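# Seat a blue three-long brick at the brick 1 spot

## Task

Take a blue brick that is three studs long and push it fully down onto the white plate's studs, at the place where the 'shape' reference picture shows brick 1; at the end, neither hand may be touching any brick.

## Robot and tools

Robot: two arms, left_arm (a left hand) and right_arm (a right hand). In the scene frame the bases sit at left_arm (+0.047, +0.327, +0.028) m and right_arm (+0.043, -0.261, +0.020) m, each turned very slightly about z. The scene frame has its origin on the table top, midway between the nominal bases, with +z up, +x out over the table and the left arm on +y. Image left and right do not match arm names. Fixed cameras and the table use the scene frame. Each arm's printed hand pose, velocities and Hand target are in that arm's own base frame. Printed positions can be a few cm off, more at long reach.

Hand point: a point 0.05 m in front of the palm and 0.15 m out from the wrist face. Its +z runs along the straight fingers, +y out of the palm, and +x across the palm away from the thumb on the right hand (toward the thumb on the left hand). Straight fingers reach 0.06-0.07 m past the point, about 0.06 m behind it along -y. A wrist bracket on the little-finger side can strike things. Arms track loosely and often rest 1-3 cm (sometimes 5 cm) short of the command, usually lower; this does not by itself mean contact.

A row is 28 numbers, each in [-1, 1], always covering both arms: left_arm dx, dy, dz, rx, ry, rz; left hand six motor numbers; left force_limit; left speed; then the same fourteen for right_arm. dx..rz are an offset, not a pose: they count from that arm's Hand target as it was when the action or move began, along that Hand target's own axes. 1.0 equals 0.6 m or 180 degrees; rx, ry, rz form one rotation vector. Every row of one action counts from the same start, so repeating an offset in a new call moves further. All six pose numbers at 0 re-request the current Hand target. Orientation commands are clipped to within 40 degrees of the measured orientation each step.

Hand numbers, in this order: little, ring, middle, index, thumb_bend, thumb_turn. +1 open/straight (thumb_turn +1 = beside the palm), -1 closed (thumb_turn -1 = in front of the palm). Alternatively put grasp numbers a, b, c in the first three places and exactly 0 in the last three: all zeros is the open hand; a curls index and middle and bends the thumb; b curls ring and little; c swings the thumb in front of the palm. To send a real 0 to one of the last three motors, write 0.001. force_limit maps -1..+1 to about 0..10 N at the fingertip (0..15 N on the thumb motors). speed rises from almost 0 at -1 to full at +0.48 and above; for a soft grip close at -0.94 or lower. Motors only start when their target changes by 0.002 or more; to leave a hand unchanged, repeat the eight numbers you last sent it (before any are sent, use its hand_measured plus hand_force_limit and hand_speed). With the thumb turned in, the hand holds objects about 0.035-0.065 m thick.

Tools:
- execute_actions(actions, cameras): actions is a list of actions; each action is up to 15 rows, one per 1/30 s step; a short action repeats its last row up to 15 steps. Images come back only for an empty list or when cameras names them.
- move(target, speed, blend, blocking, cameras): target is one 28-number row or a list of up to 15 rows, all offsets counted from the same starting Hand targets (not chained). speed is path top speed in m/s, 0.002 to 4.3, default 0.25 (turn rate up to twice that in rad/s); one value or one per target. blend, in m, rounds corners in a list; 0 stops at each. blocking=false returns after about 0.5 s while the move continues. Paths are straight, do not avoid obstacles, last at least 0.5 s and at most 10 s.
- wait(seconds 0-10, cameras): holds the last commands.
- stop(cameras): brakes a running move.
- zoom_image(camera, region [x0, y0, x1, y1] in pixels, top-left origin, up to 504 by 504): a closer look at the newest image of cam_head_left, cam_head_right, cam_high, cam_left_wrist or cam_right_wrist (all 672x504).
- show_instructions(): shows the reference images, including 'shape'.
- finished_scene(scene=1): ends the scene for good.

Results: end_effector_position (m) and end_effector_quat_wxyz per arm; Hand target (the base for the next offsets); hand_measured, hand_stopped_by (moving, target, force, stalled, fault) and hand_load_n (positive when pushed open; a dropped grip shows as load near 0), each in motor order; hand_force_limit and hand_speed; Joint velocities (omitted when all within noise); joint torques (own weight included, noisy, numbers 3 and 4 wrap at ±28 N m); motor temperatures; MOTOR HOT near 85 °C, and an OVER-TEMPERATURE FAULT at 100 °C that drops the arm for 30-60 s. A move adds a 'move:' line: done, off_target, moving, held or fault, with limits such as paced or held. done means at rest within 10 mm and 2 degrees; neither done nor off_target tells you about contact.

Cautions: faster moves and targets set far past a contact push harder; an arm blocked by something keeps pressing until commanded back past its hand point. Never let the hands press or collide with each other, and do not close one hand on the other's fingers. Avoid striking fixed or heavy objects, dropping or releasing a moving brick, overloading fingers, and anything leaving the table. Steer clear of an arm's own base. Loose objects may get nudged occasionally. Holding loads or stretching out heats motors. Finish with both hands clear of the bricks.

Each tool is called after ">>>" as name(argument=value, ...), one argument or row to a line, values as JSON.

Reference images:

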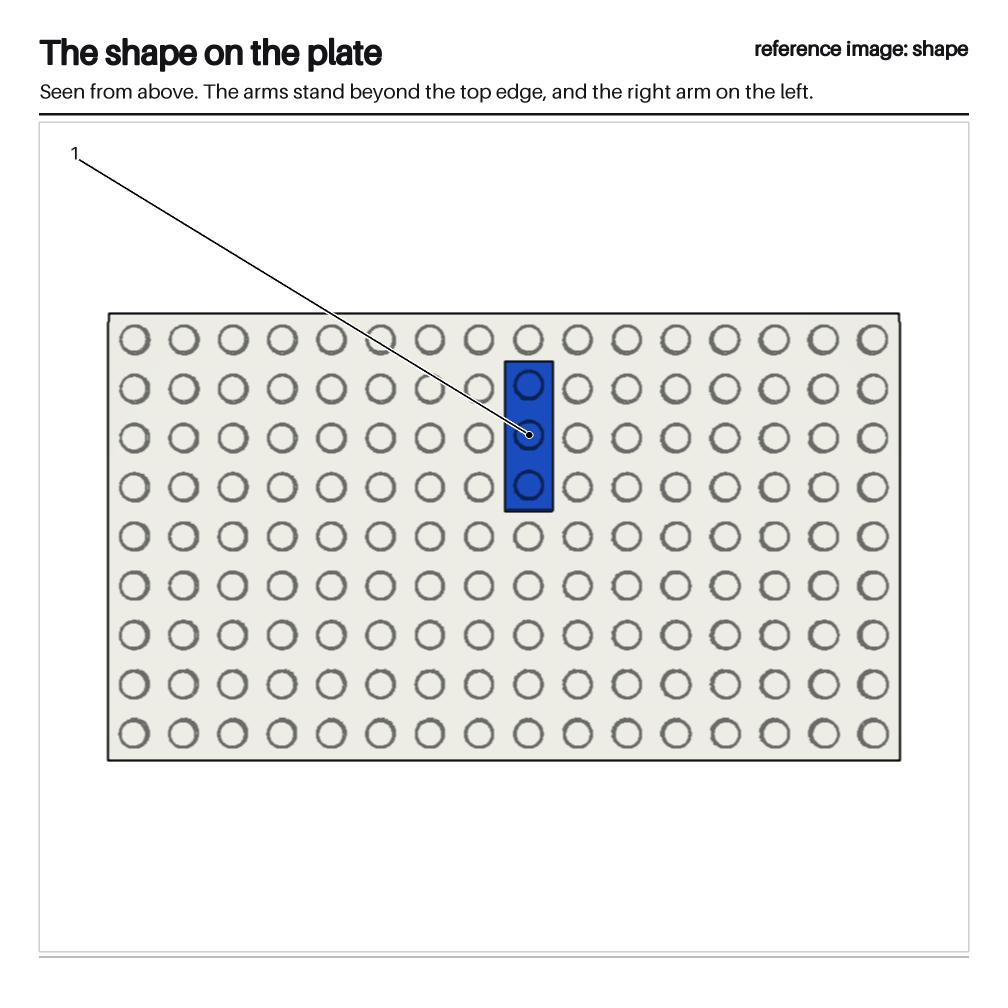

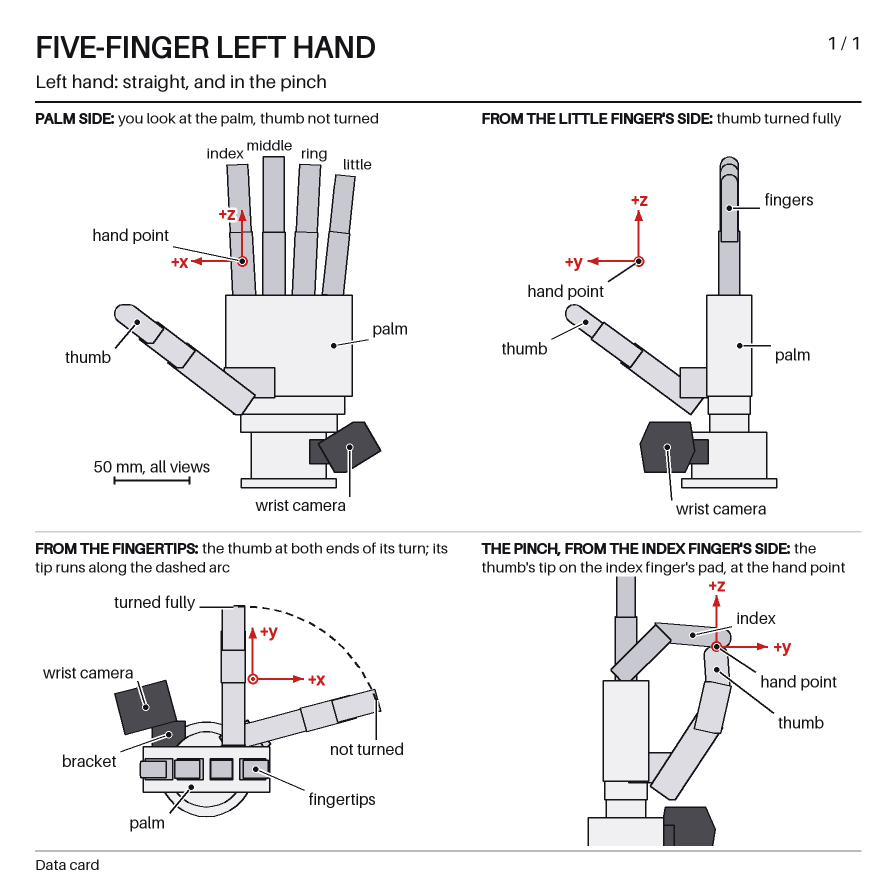

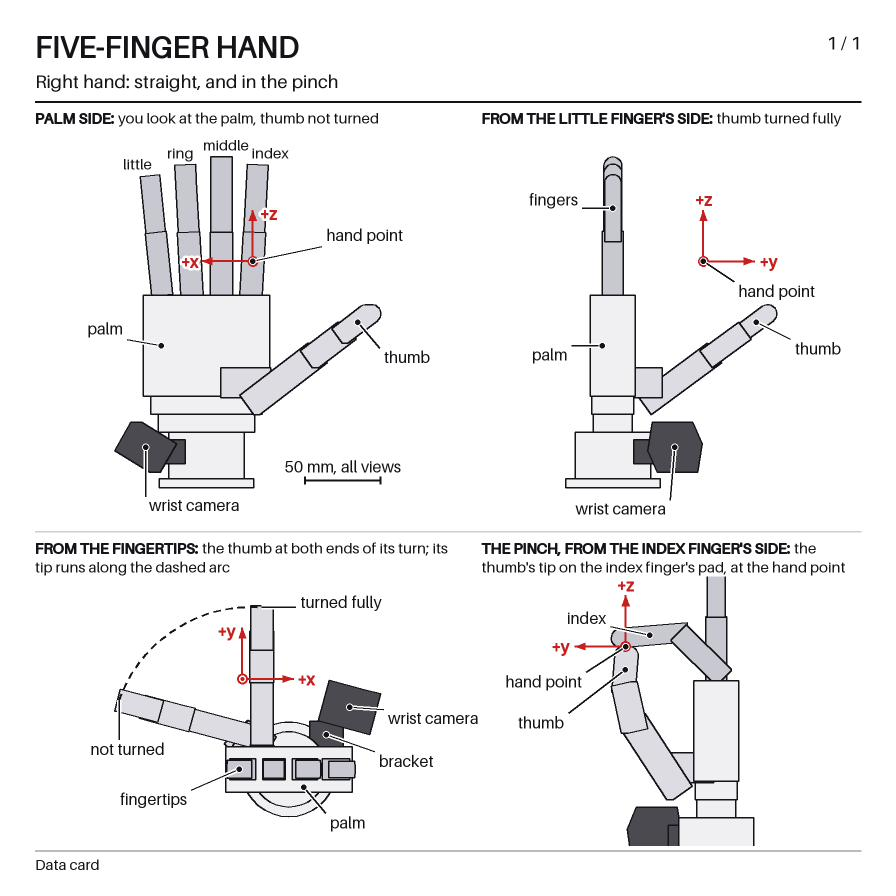

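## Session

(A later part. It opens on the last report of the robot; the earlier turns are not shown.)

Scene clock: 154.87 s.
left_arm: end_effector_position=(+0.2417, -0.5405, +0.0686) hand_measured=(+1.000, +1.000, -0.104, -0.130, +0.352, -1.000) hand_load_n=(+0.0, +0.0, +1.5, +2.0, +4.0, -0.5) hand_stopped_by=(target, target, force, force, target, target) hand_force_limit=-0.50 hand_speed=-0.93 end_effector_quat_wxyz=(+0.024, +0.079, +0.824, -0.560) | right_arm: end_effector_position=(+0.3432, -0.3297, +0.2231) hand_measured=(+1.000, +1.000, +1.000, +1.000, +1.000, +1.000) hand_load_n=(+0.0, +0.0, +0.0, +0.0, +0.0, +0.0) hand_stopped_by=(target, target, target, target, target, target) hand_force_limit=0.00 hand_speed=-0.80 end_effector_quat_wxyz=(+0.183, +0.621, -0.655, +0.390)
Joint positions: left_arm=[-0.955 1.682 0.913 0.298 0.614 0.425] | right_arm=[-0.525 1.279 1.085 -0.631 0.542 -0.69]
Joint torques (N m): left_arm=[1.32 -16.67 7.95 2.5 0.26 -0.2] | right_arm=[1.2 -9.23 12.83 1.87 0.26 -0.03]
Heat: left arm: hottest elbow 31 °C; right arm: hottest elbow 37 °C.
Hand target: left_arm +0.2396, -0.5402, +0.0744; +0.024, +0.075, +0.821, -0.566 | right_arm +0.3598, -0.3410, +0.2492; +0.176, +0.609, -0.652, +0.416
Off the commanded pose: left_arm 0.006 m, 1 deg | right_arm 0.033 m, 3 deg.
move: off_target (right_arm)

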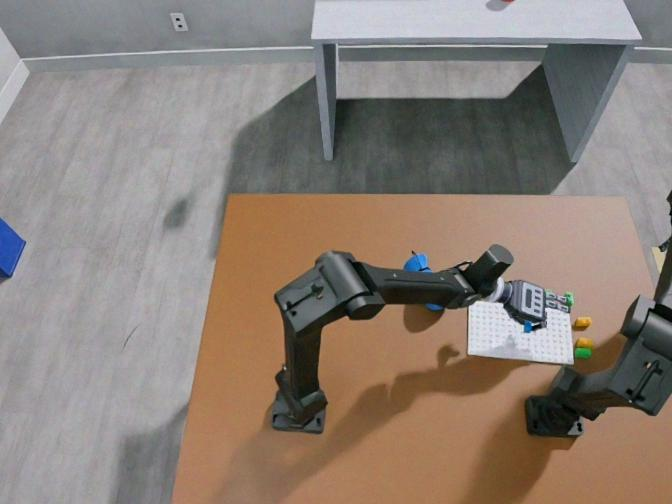

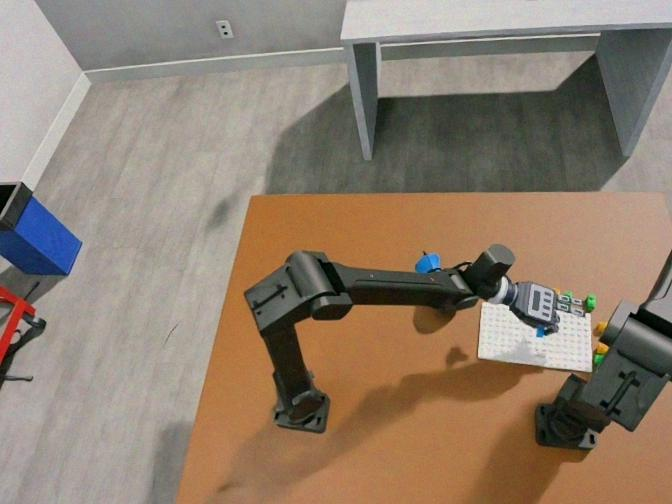

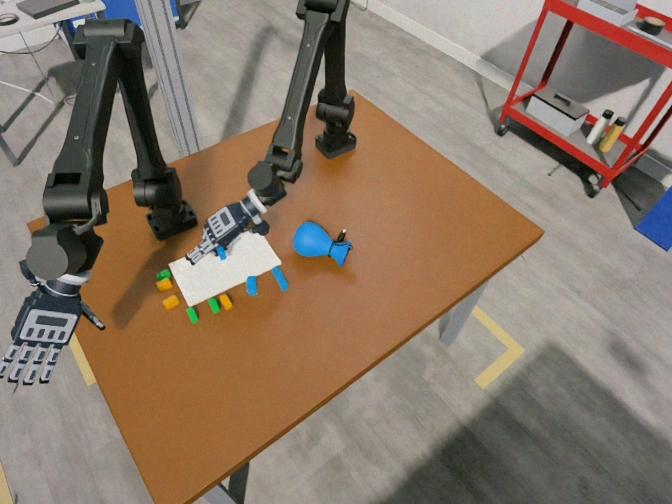

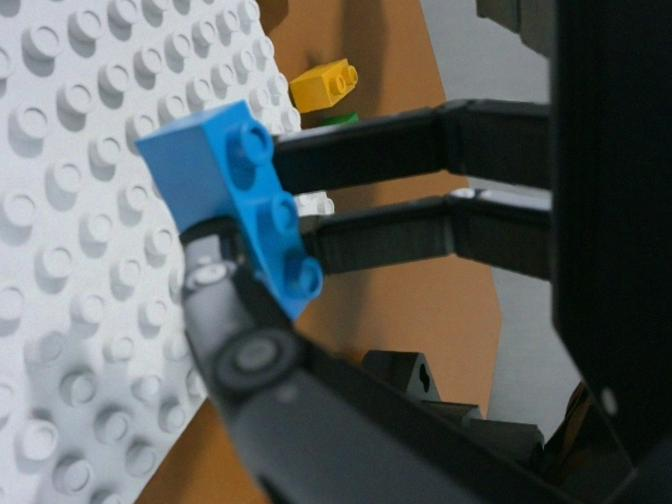

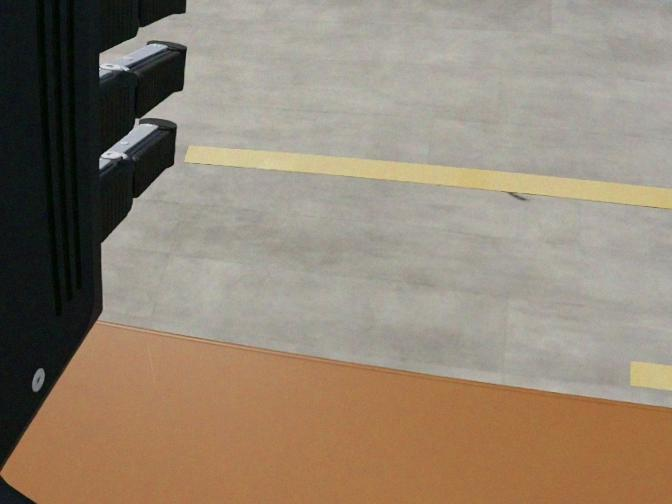

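Grip is steady. Zoom in on several views to gauge position and alignment.

>>> zoom_image(
  camera="cam_head_left",
  region=[490, 295, 580, 370],
)

>>> zoom_image(
  camera="cam_head_left",
  region=[505, 310, 545, 345],
)

>>> zoom_image(
  camera="cam_high",
  region=[150, 210, 300, 320],
)

>>> zoom_image(
  camera="cam_left_wrist",
  region=[0, 0, 504, 504],
)

>>> zoom_image(
  camera="cam_head_right",
  region=[470, 290, 600, 380],
)

Scaled by 5.600 from the camera's 672x504 image, which has a finer 960x720 frame.

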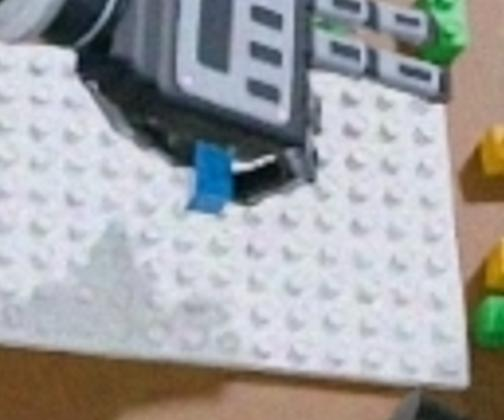

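Scaled by 12.600 from the camera's 672x504 image, which has a finer 960x720 frame.

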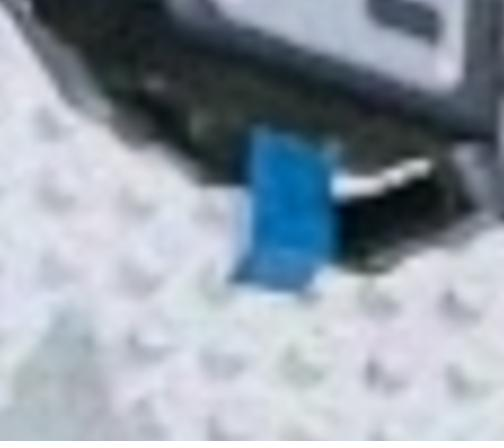

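Scaled by 3.360 from the camera's 672x504 image, which has a finer 960x720 frame.

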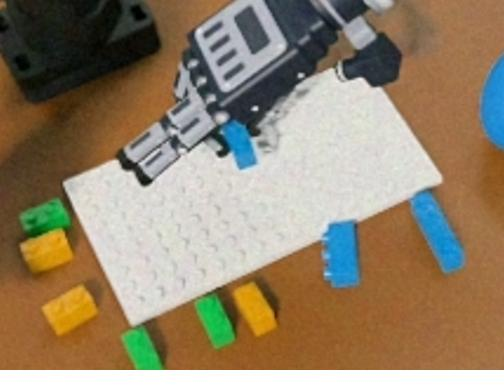

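Scaled by 1.000.

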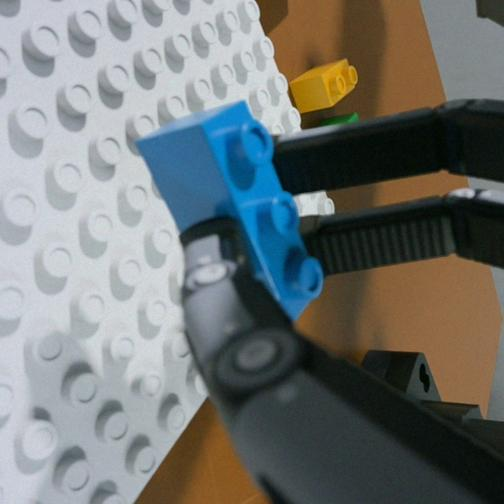

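Scaled by 3.877 from the camera's 672x504 image, which has a finer 960x720 frame.

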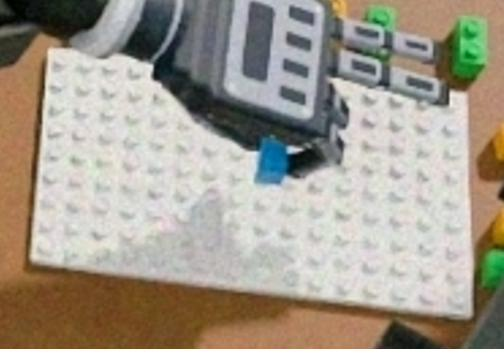

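>>> zoom_image(
  camera="cam_left_wrist",
  region=[0, 0, 340, 255],
)

>>> zoom_image(
  camera="cam_left_wrist",
  region=[0, 249, 340, 504],
)

Scaled by 1.482 from the camera's 672x504 image, which has a finer 960x720 frame.

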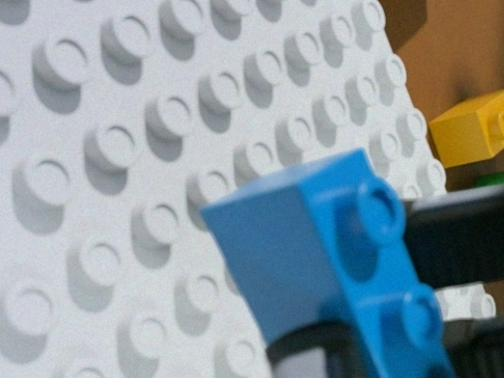

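Scaled by 1.482 from the camera's 672x504 image, which has a finer 960x720 frame.

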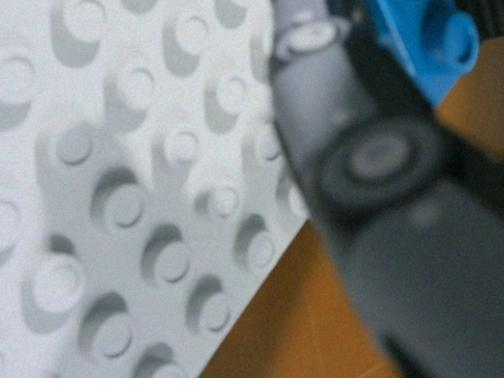

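>>> move(
  target=[0.0275,0.0757,0.0204,-0.0048,-0.036,-0.014,1,1,-0.3,-0.3,0.35,-1,-0.5,-0.93,0,0,0,0,0,0,1,1,1,1,1,1,0,-0.8],
  speed=0.06,
  cameras=["all"],
)

>>> zoom_image(
  camera="cam_head_left",
  region=[500, 310, 550, 350],
)

>>> zoom_image(
  camera="cam_head_right",
  region=[510, 310, 570, 358],
)

>>> zoom_image(
  camera="cam_high",
  region=[190, 225, 270, 285],
)

>>> zoom_image(
  camera="cam_left_wrist",
  region=[0, 0, 340, 255],
)

Scene clock: 161.33 s.
left_arm: end_effector_position=(+0.2358, -0.5350, +0.0419) hand_measured=(+1.000, +1.000, -0.104, -0.130, +0.352, -1.000) hand_load_n=(+0.0, +0.0, +1.5, +2.0, +4.0, -0.5) hand_stopped_by=(target, target, force, force, target, target) hand_force_limit=-0.50 hand_speed=-0.93 end_effector_quat_wxyz=(+0.070, +0.032, +0.818, -0.570) | right_arm: end_effector_position=(+0.3432, -0.3297, +0.2231) hand_measured=(+1.000, +1.000, +1.000, +1.000, +1.000, +1.000) hand_load_n=(+0.0, +0.0, +0.0, +0.0, +0.0, +0.0) hand_stopped_by=(target, target, target, target, target, target) hand_force_limit=0.00 hand_speed=-0.80 end_effector_quat_wxyz=(+0.183, +0.621, -0.655, +0.390)
Joint positions: left_arm=[-0.992 1.706 0.804 0.51 0.464 0.344] | right_arm=[-0.525 1.279 1.085 -0.631 0.542 -0.69]
Joint torques (N m): left_arm=[0.56 -12.51 7.43 2.66 0.11 -0.21] | right_arm=[1.38 -9.29 12.85 1.84 0.27 -0.04]
Heat: left arm: hottest elbow 30 °C; right arm: hottest elbow 37 °C.
Hand target: left_arm +0.2296, -0.5341, +0.0260; +0.059, +0.025, +0.824, -0.563 | right_arm +0.3598, -0.3410, +0.2492; +0.176, +0.609, -0.652, +0.416
Off the commanded pose: left_arm 0.017 m, 2 deg | right_arm 0.033 m, 3 deg.
move: off_target (left_arm, right_arm)

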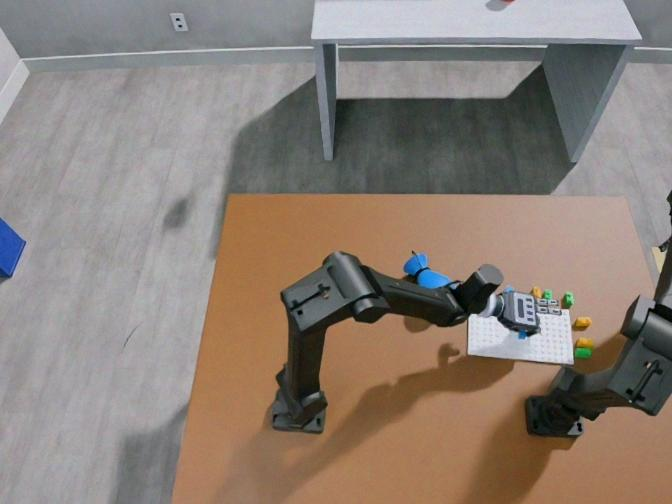

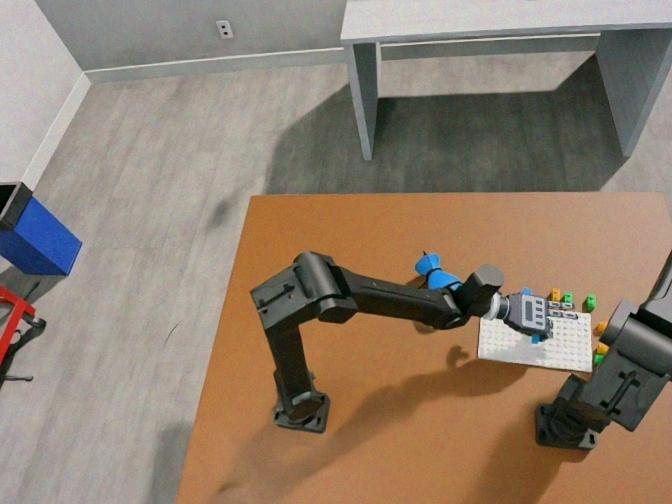

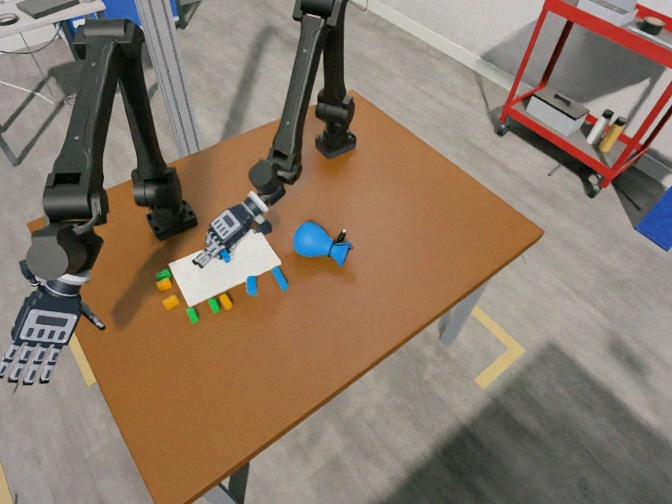

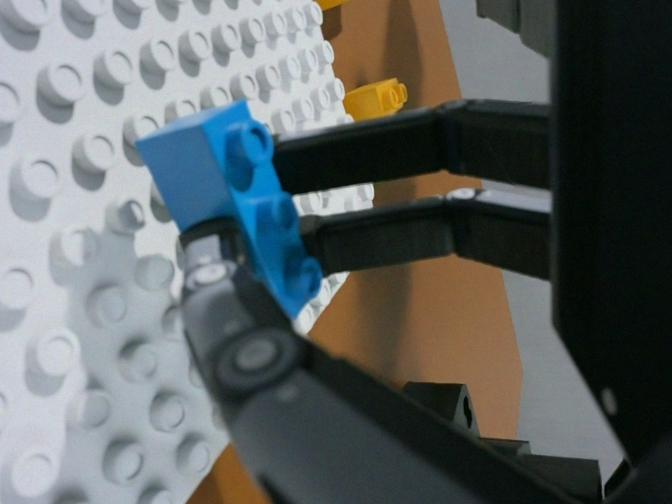

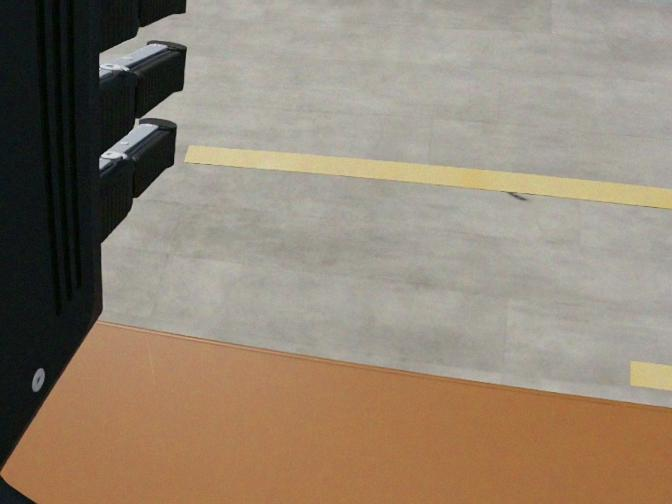

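Scaled by 10.080 from the camera's 672x504 image, which has a finer 960x720 frame.

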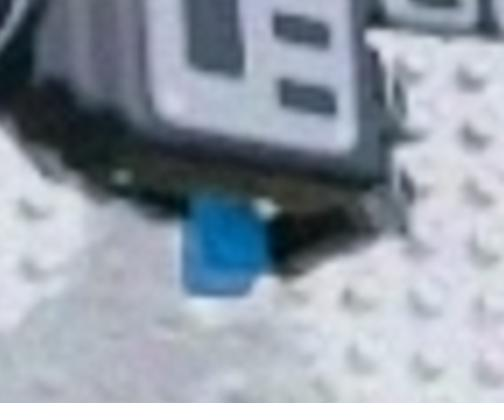

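Scaled by 8.400 from the camera's 672x504 image, which has a finer 960x720 frame.

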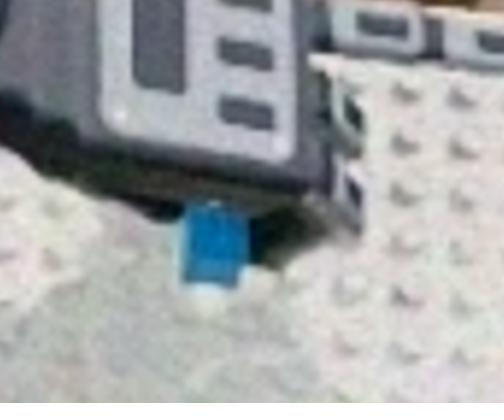

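Scaled by 6.300 from the camera's 672x504 image, which has a finer 960x720 frame.

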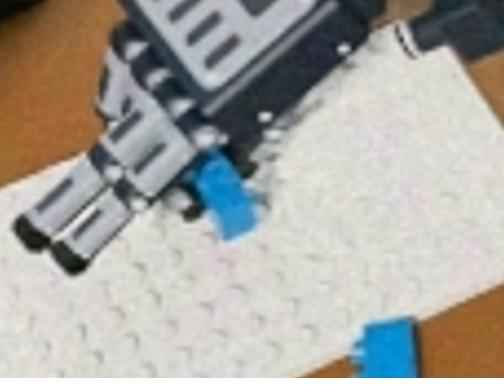

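Scaled by 1.482 from the camera's 672x504 image, which has a finer 960x720 frame.

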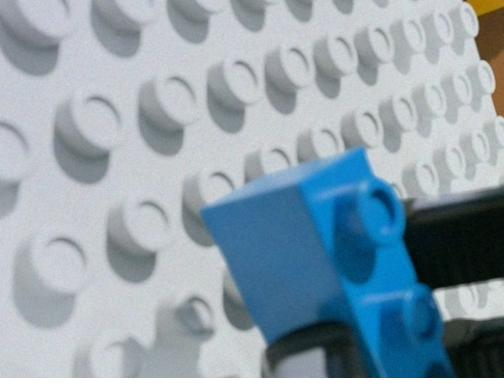

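>>> zoom_image(
  camera="cam_left_wrist",
  region=[180, 0, 380, 150],
)

>>> zoom_image(
  camera="cam_left_wrist",
  region=[0, 0, 200, 150],
)

>>> zoom_image(
  camera="cam_left_wrist",
  region=[0, 150, 200, 300],
)

>>> zoom_image(
  camera="cam_left_wrist",
  region=[0, 290, 280, 504],
)

Scaled by 2.520 from the camera's 672x504 image, which has a finer 960x720 frame.

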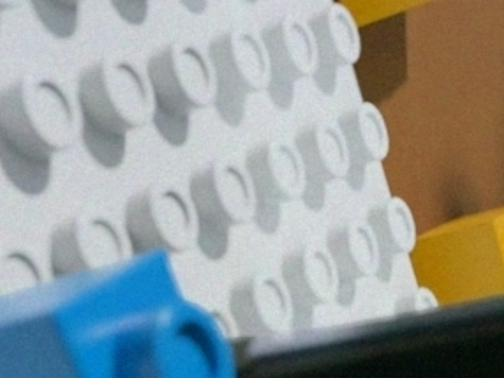

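Scaled by 2.520 from the camera's 672x504 image, which has a finer 960x720 frame.

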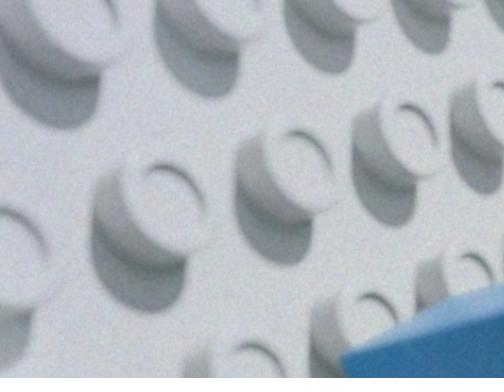

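Scaled by 2.520 from the camera's 672x504 image, which has a finer 960x720 frame.

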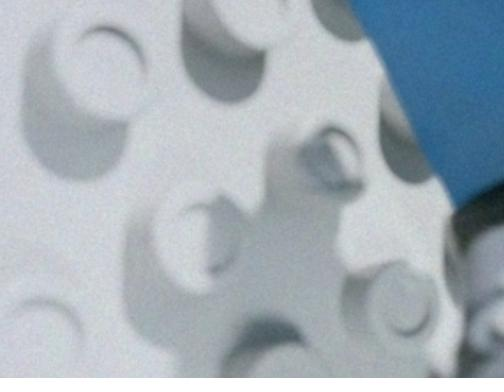

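Scaled by 1.800 from the camera's 672x504 image, which has a finer 960x720 frame.

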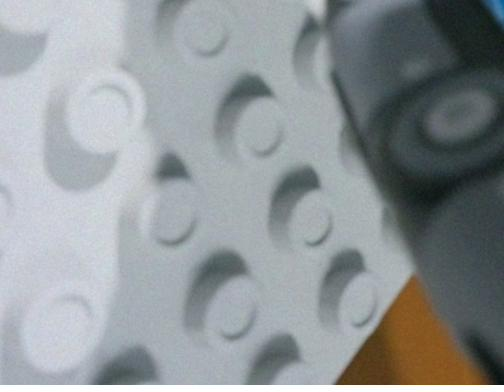

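>>> move(
  target=[0.0283,-0.0324,-0.017,0,0,0,1,1,-0.3,-0.3,0.35,-1,-0.5,-0.93,0,0,0,0,0,0,1,1,1,1,1,1,0,-0.8],
  speed=0.06,
  cameras=["cam_head_left","cam_head_right","cam_left_wrist"],
)

>>> zoom_image(
  camera="cam_head_left",
  region=[500, 315, 550, 355],
)

Scene clock: 166.27 s.
left_arm: end_effector_position=(+0.2159, -0.5342, +0.0450) hand_measured=(+1.000, +1.000, -0.104, -0.130, +0.352, -1.000) hand_load_n=(+0.0, +0.0, +1.5, +2.5, +4.0, -1.0) hand_stopped_by=(target, target, force, force, target, target) hand_force_limit=-0.50 hand_speed=-0.93 end_effector_quat_wxyz=(+0.066, +0.031, +0.822, -0.565) | right_arm: end_effector_position=(+0.3432, -0.3297, +0.2231) hand_measured=(+1.000, +1.000, +1.000, +1.000, +1.000, +1.000) hand_load_n=(+0.0, +0.0, +0.0, +0.0, +0.0, +0.0) hand_stopped_by=(target, target, target, target, target, target) hand_force_limit=0.00 hand_speed=-0.80 end_effector_quat_wxyz=(+0.183, +0.621, -0.655, +0.390)
Joint positions: left_arm=[-1.029 1.674 0.781 0.494 0.431 0.328] | right_arm=[-0.525 1.279 1.085 -0.631 0.542 -0.69]
Joint torques (N m): left_arm=[2.61 -15.15 6.97 1.65 0.07 -0.13] | right_arm=[1.2 -9.17 12.85 1.84 0.26 -0.03]
Heat: left arm: hottest elbow 30 °C; right arm: hottest elbow 37 °C.
Hand target: left_arm +0.2099, -0.5321, +0.0454; +0.059, +0.025, +0.824, -0.563 | right_arm +0.3598, -0.3410, +0.2492; +0.176, +0.609, -0.652, +0.416
Off the commanded pose: left_arm 0.006 m, 1 deg | right_arm 0.033 m, 3 deg.
move: off_target (right_arm)
Images, in order (width x height): cam_head_left 672x504, cam_head_right 672x504, cam_left_wrist 672x504.

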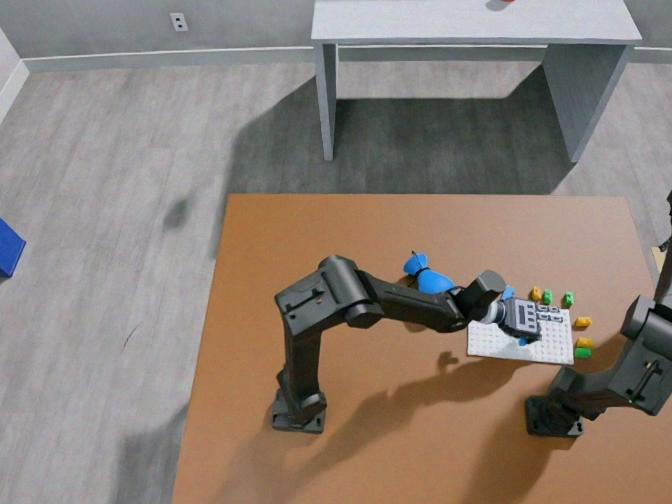

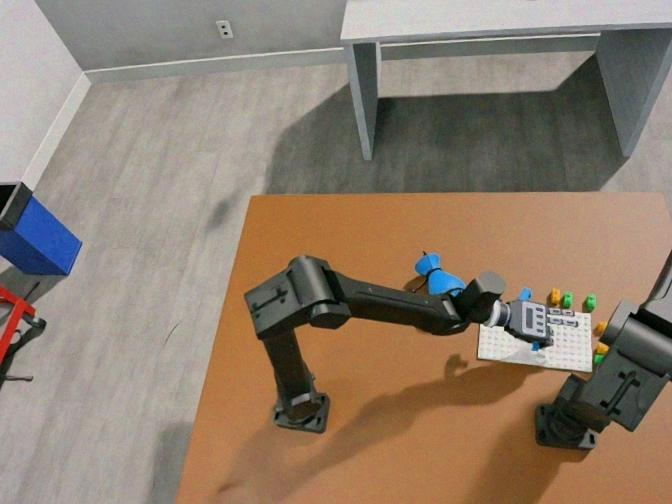

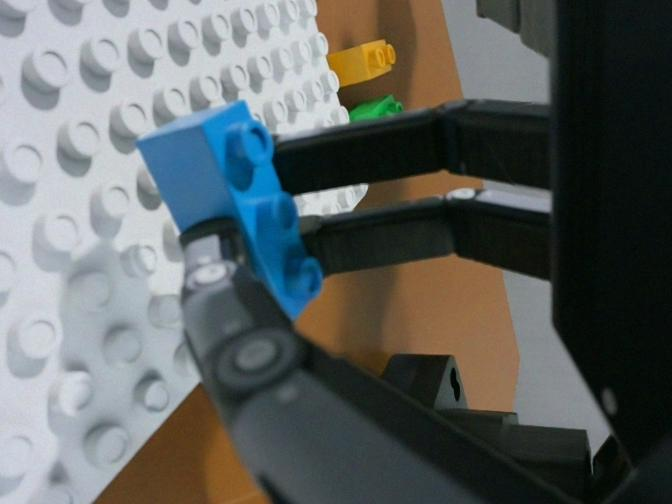

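Scaled by 10.080 from the camera's 672x504 image, which has a finer 960x720 frame.

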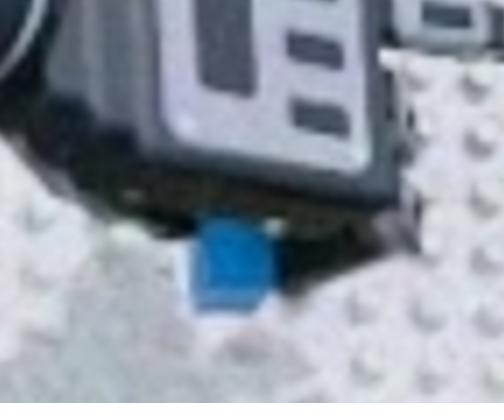

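>>> zoom_image(
  camera="cam_left_wrist",
  region=[0, 60, 240, 240],
)

>>> zoom_image(
  camera="cam_left_wrist",
  region=[0, 220, 240, 400],
)

>>> zoom_image(
  camera="cam_left_wrist",
  region=[120, 0, 360, 180],
)

Scaled by 2.100 from the camera's 672x504 image, which has a finer 960x720 frame.

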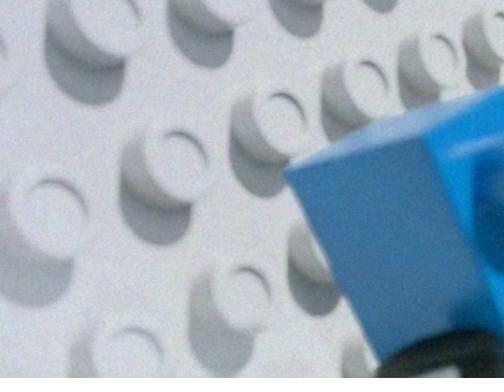

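Scaled by 2.100 from the camera's 672x504 image, which has a finer 960x720 frame.

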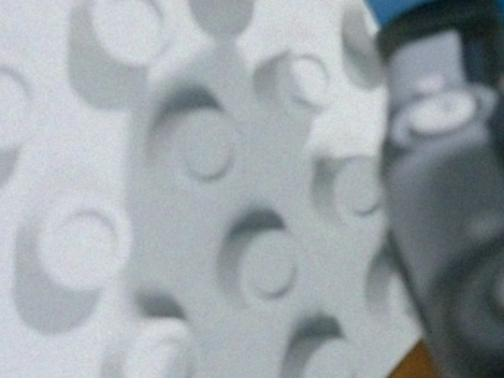

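Scaled by 2.100 from the camera's 672x504 image, which has a finer 960x720 frame.

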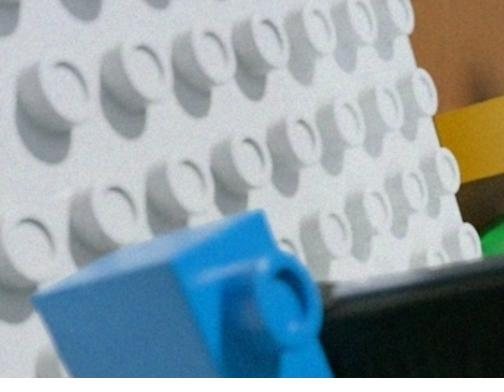

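>>> move(
  target=[0.0127,0.0447,0.0123,0,0,0,1,1,-0.3,-0.3,0.35,-1,-0.5,-0.93,0,0,0,0,0,0,1,1,1,1,1,1,0,-0.8],
  speed=0.05,
  cameras=["cam_head_left","cam_head_right","cam_left_wrist","cam_high"],
)

>>> zoom_image(
  camera="cam_head_left",
  region=[500, 320, 550, 360],
)

>>> zoom_image(
  camera="cam_head_right",
  region=[515, 325, 565, 365],
)

>>> zoom_image(
  camera="cam_left_wrist",
  region=[0, 60, 240, 240],
)

>>> zoom_image(
  camera="cam_left_wrist",
  region=[0, 220, 240, 400],
)

>>> zoom_image(
  camera="cam_left_wrist",
  region=[120, 0, 360, 180],
)

Scene clock: 169.73 s.
left_arm: end_effector_position=(+0.2121, -0.5305, +0.0319) hand_measured=(+1.000, +1.000, -0.104, -0.130, +0.352, -1.000) hand_load_n=(+0.0, +0.0, +1.5, +2.0, +3.5, -0.5) hand_stopped_by=(target, target, force, force, target, target) hand_force_limit=-0.50 hand_speed=-0.93 end_effector_quat_wxyz=(+0.069, +0.031, +0.819, -0.569) | right_arm: end_effector_position=(+0.3432, -0.3297, +0.2231) hand_measured=(+1.000, +1.000, +1.000, +1.000, +1.000, +1.000) hand_load_n=(+0.0, +0.0, +0.0, +0.0, +0.0, +0.0) hand_stopped_by=(target, target, target, target, target, target) hand_force_limit=0.00 hand_speed=-0.80 end_effector_quat_wxyz=(+0.183, +0.621, -0.655, +0.390)
Joint positions: left_arm=[-1.033 1.701 0.751 0.564 0.426 0.325] | right_arm=[-0.525 1.279 1.085 -0.631 0.542 -0.69]
Joint torques (N m): left_arm=[0.85 -11.58 6.83 2.44 0.01 -0.17] | right_arm=[1.14 -9.23 12.85 1.83 0.26 -0.03]
Heat: left arm: hottest elbow 30 °C; right arm: hottest elbow 37 °C.
Hand target: left_arm +0.2057, -0.5295, +0.0171; +0.059, +0.025, +0.824, -0.563 | right_arm +0.3598, -0.3410, +0.2492; +0.176, +0.609, -0.652, +0.416
Off the commanded pose: left_arm 0.016 m, 2 deg | right_arm 0.033 m, 3 deg.
move: off_target (left_arm, right_arm)
Images, in order (width x height): cam_head_left 672x504, cam_head_right 672x504, cam_high 672x504, cam_left_wrist 672x504.

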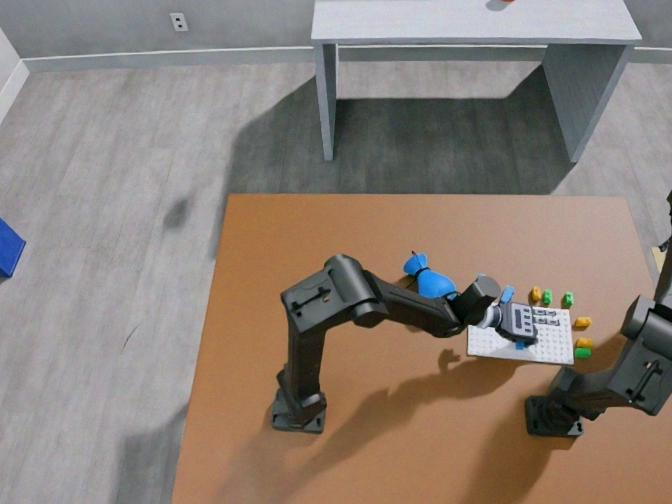

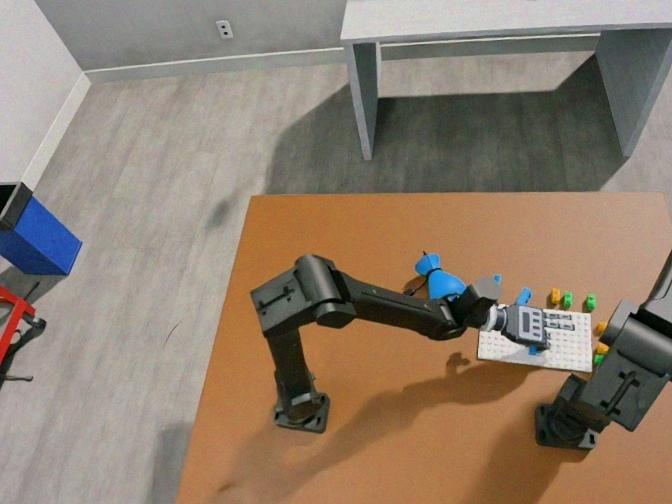

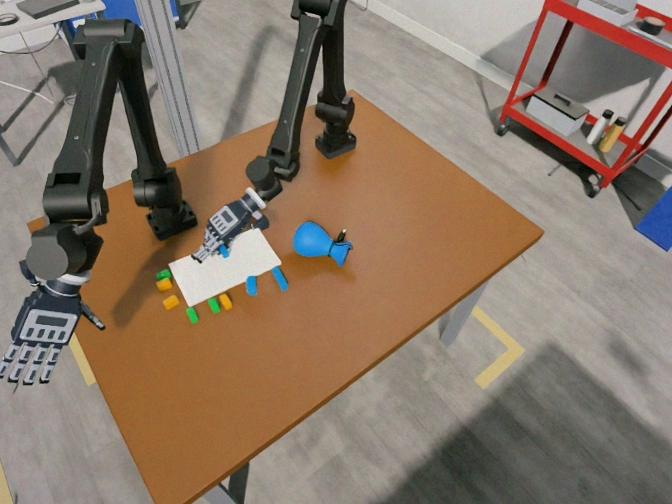

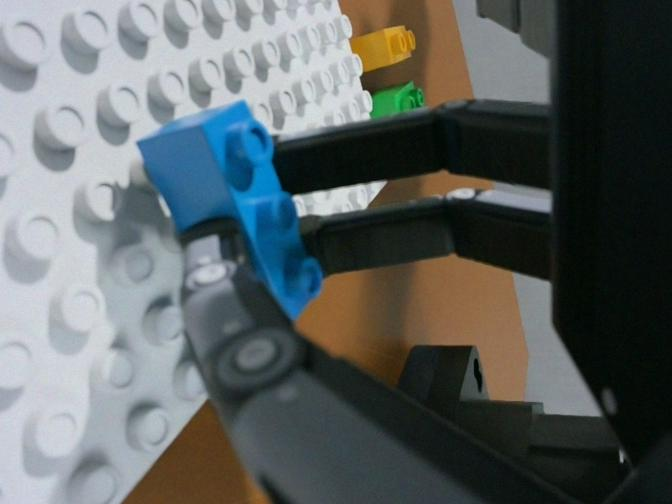

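Scaled by 10.080 from the camera's 672x504 image, which has a finer 960x720 frame.

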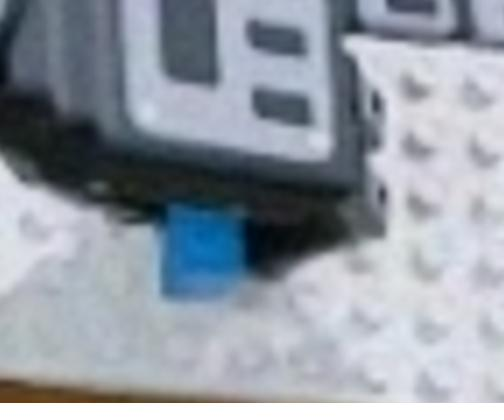

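Scaled by 10.080 from the camera's 672x504 image, which has a finer 960x720 frame.

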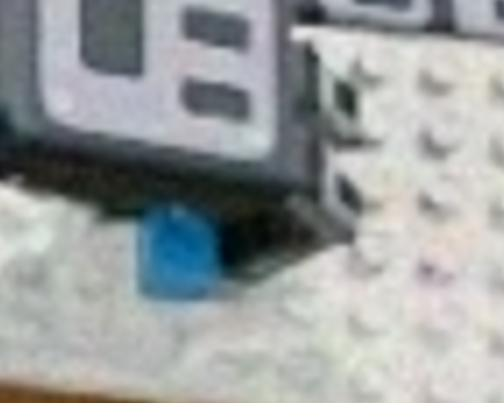

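Scaled by 2.100 from the camera's 672x504 image, which has a finer 960x720 frame.

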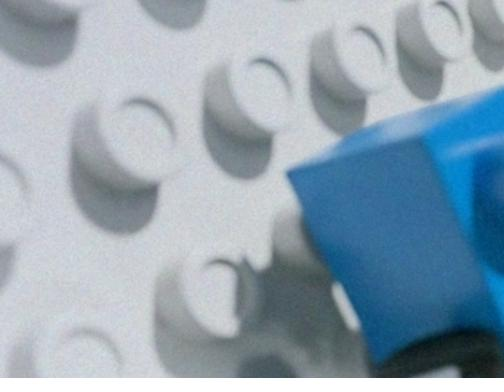

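Scaled by 2.100 from the camera's 672x504 image, which has a finer 960x720 frame.

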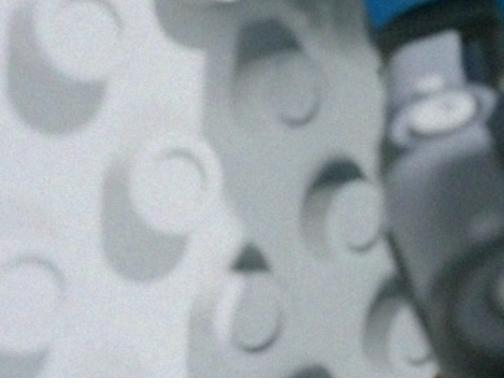

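Scaled by 2.100 from the camera's 672x504 image, which has a finer 960x720 frame.

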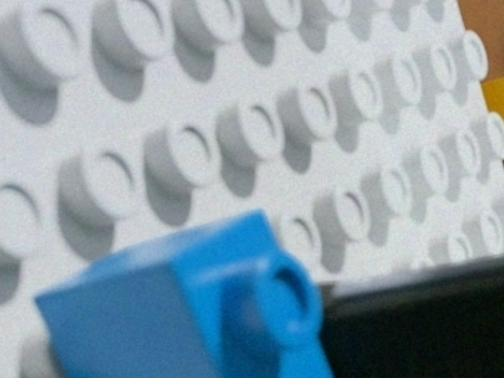

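>>> zoom_image(
  camera="cam_head_left",
  region=[500, 330, 580, 370],
)

>>> zoom_image(
  camera="cam_head_left",
  region=[460, 330, 540, 370],
)

>>> zoom_image(
  camera="cam_head_right",
  region=[515, 335, 595, 375],
)

>>> zoom_image(
  camera="cam_high",
  region=[200, 230, 250, 270],
)

Scaled by 6.300 from the camera's 672x504 image, which has a finer 960x720 frame.

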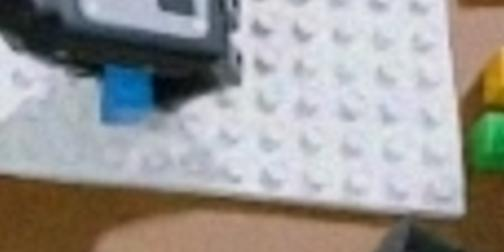

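Scaled by 6.300 from the camera's 672x504 image, which has a finer 960x720 frame.

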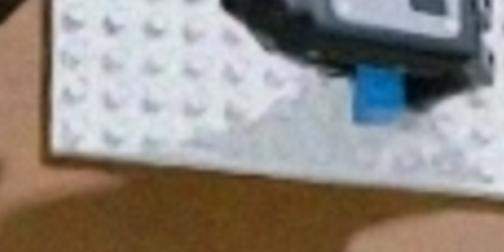

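Scaled by 6.300 from the camera's 672x504 image, which has a finer 960x720 frame.

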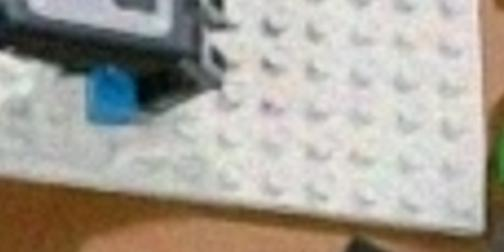

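Scaled by 10.080 from the camera's 672x504 image, which has a finer 960x720 frame.

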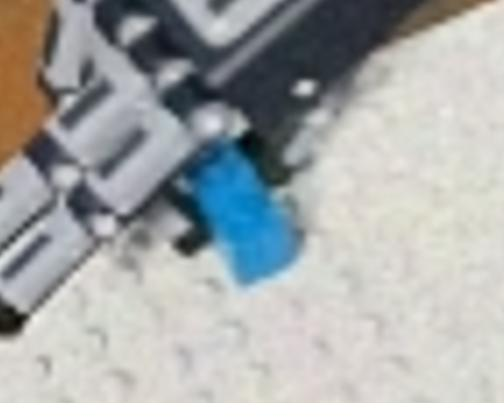

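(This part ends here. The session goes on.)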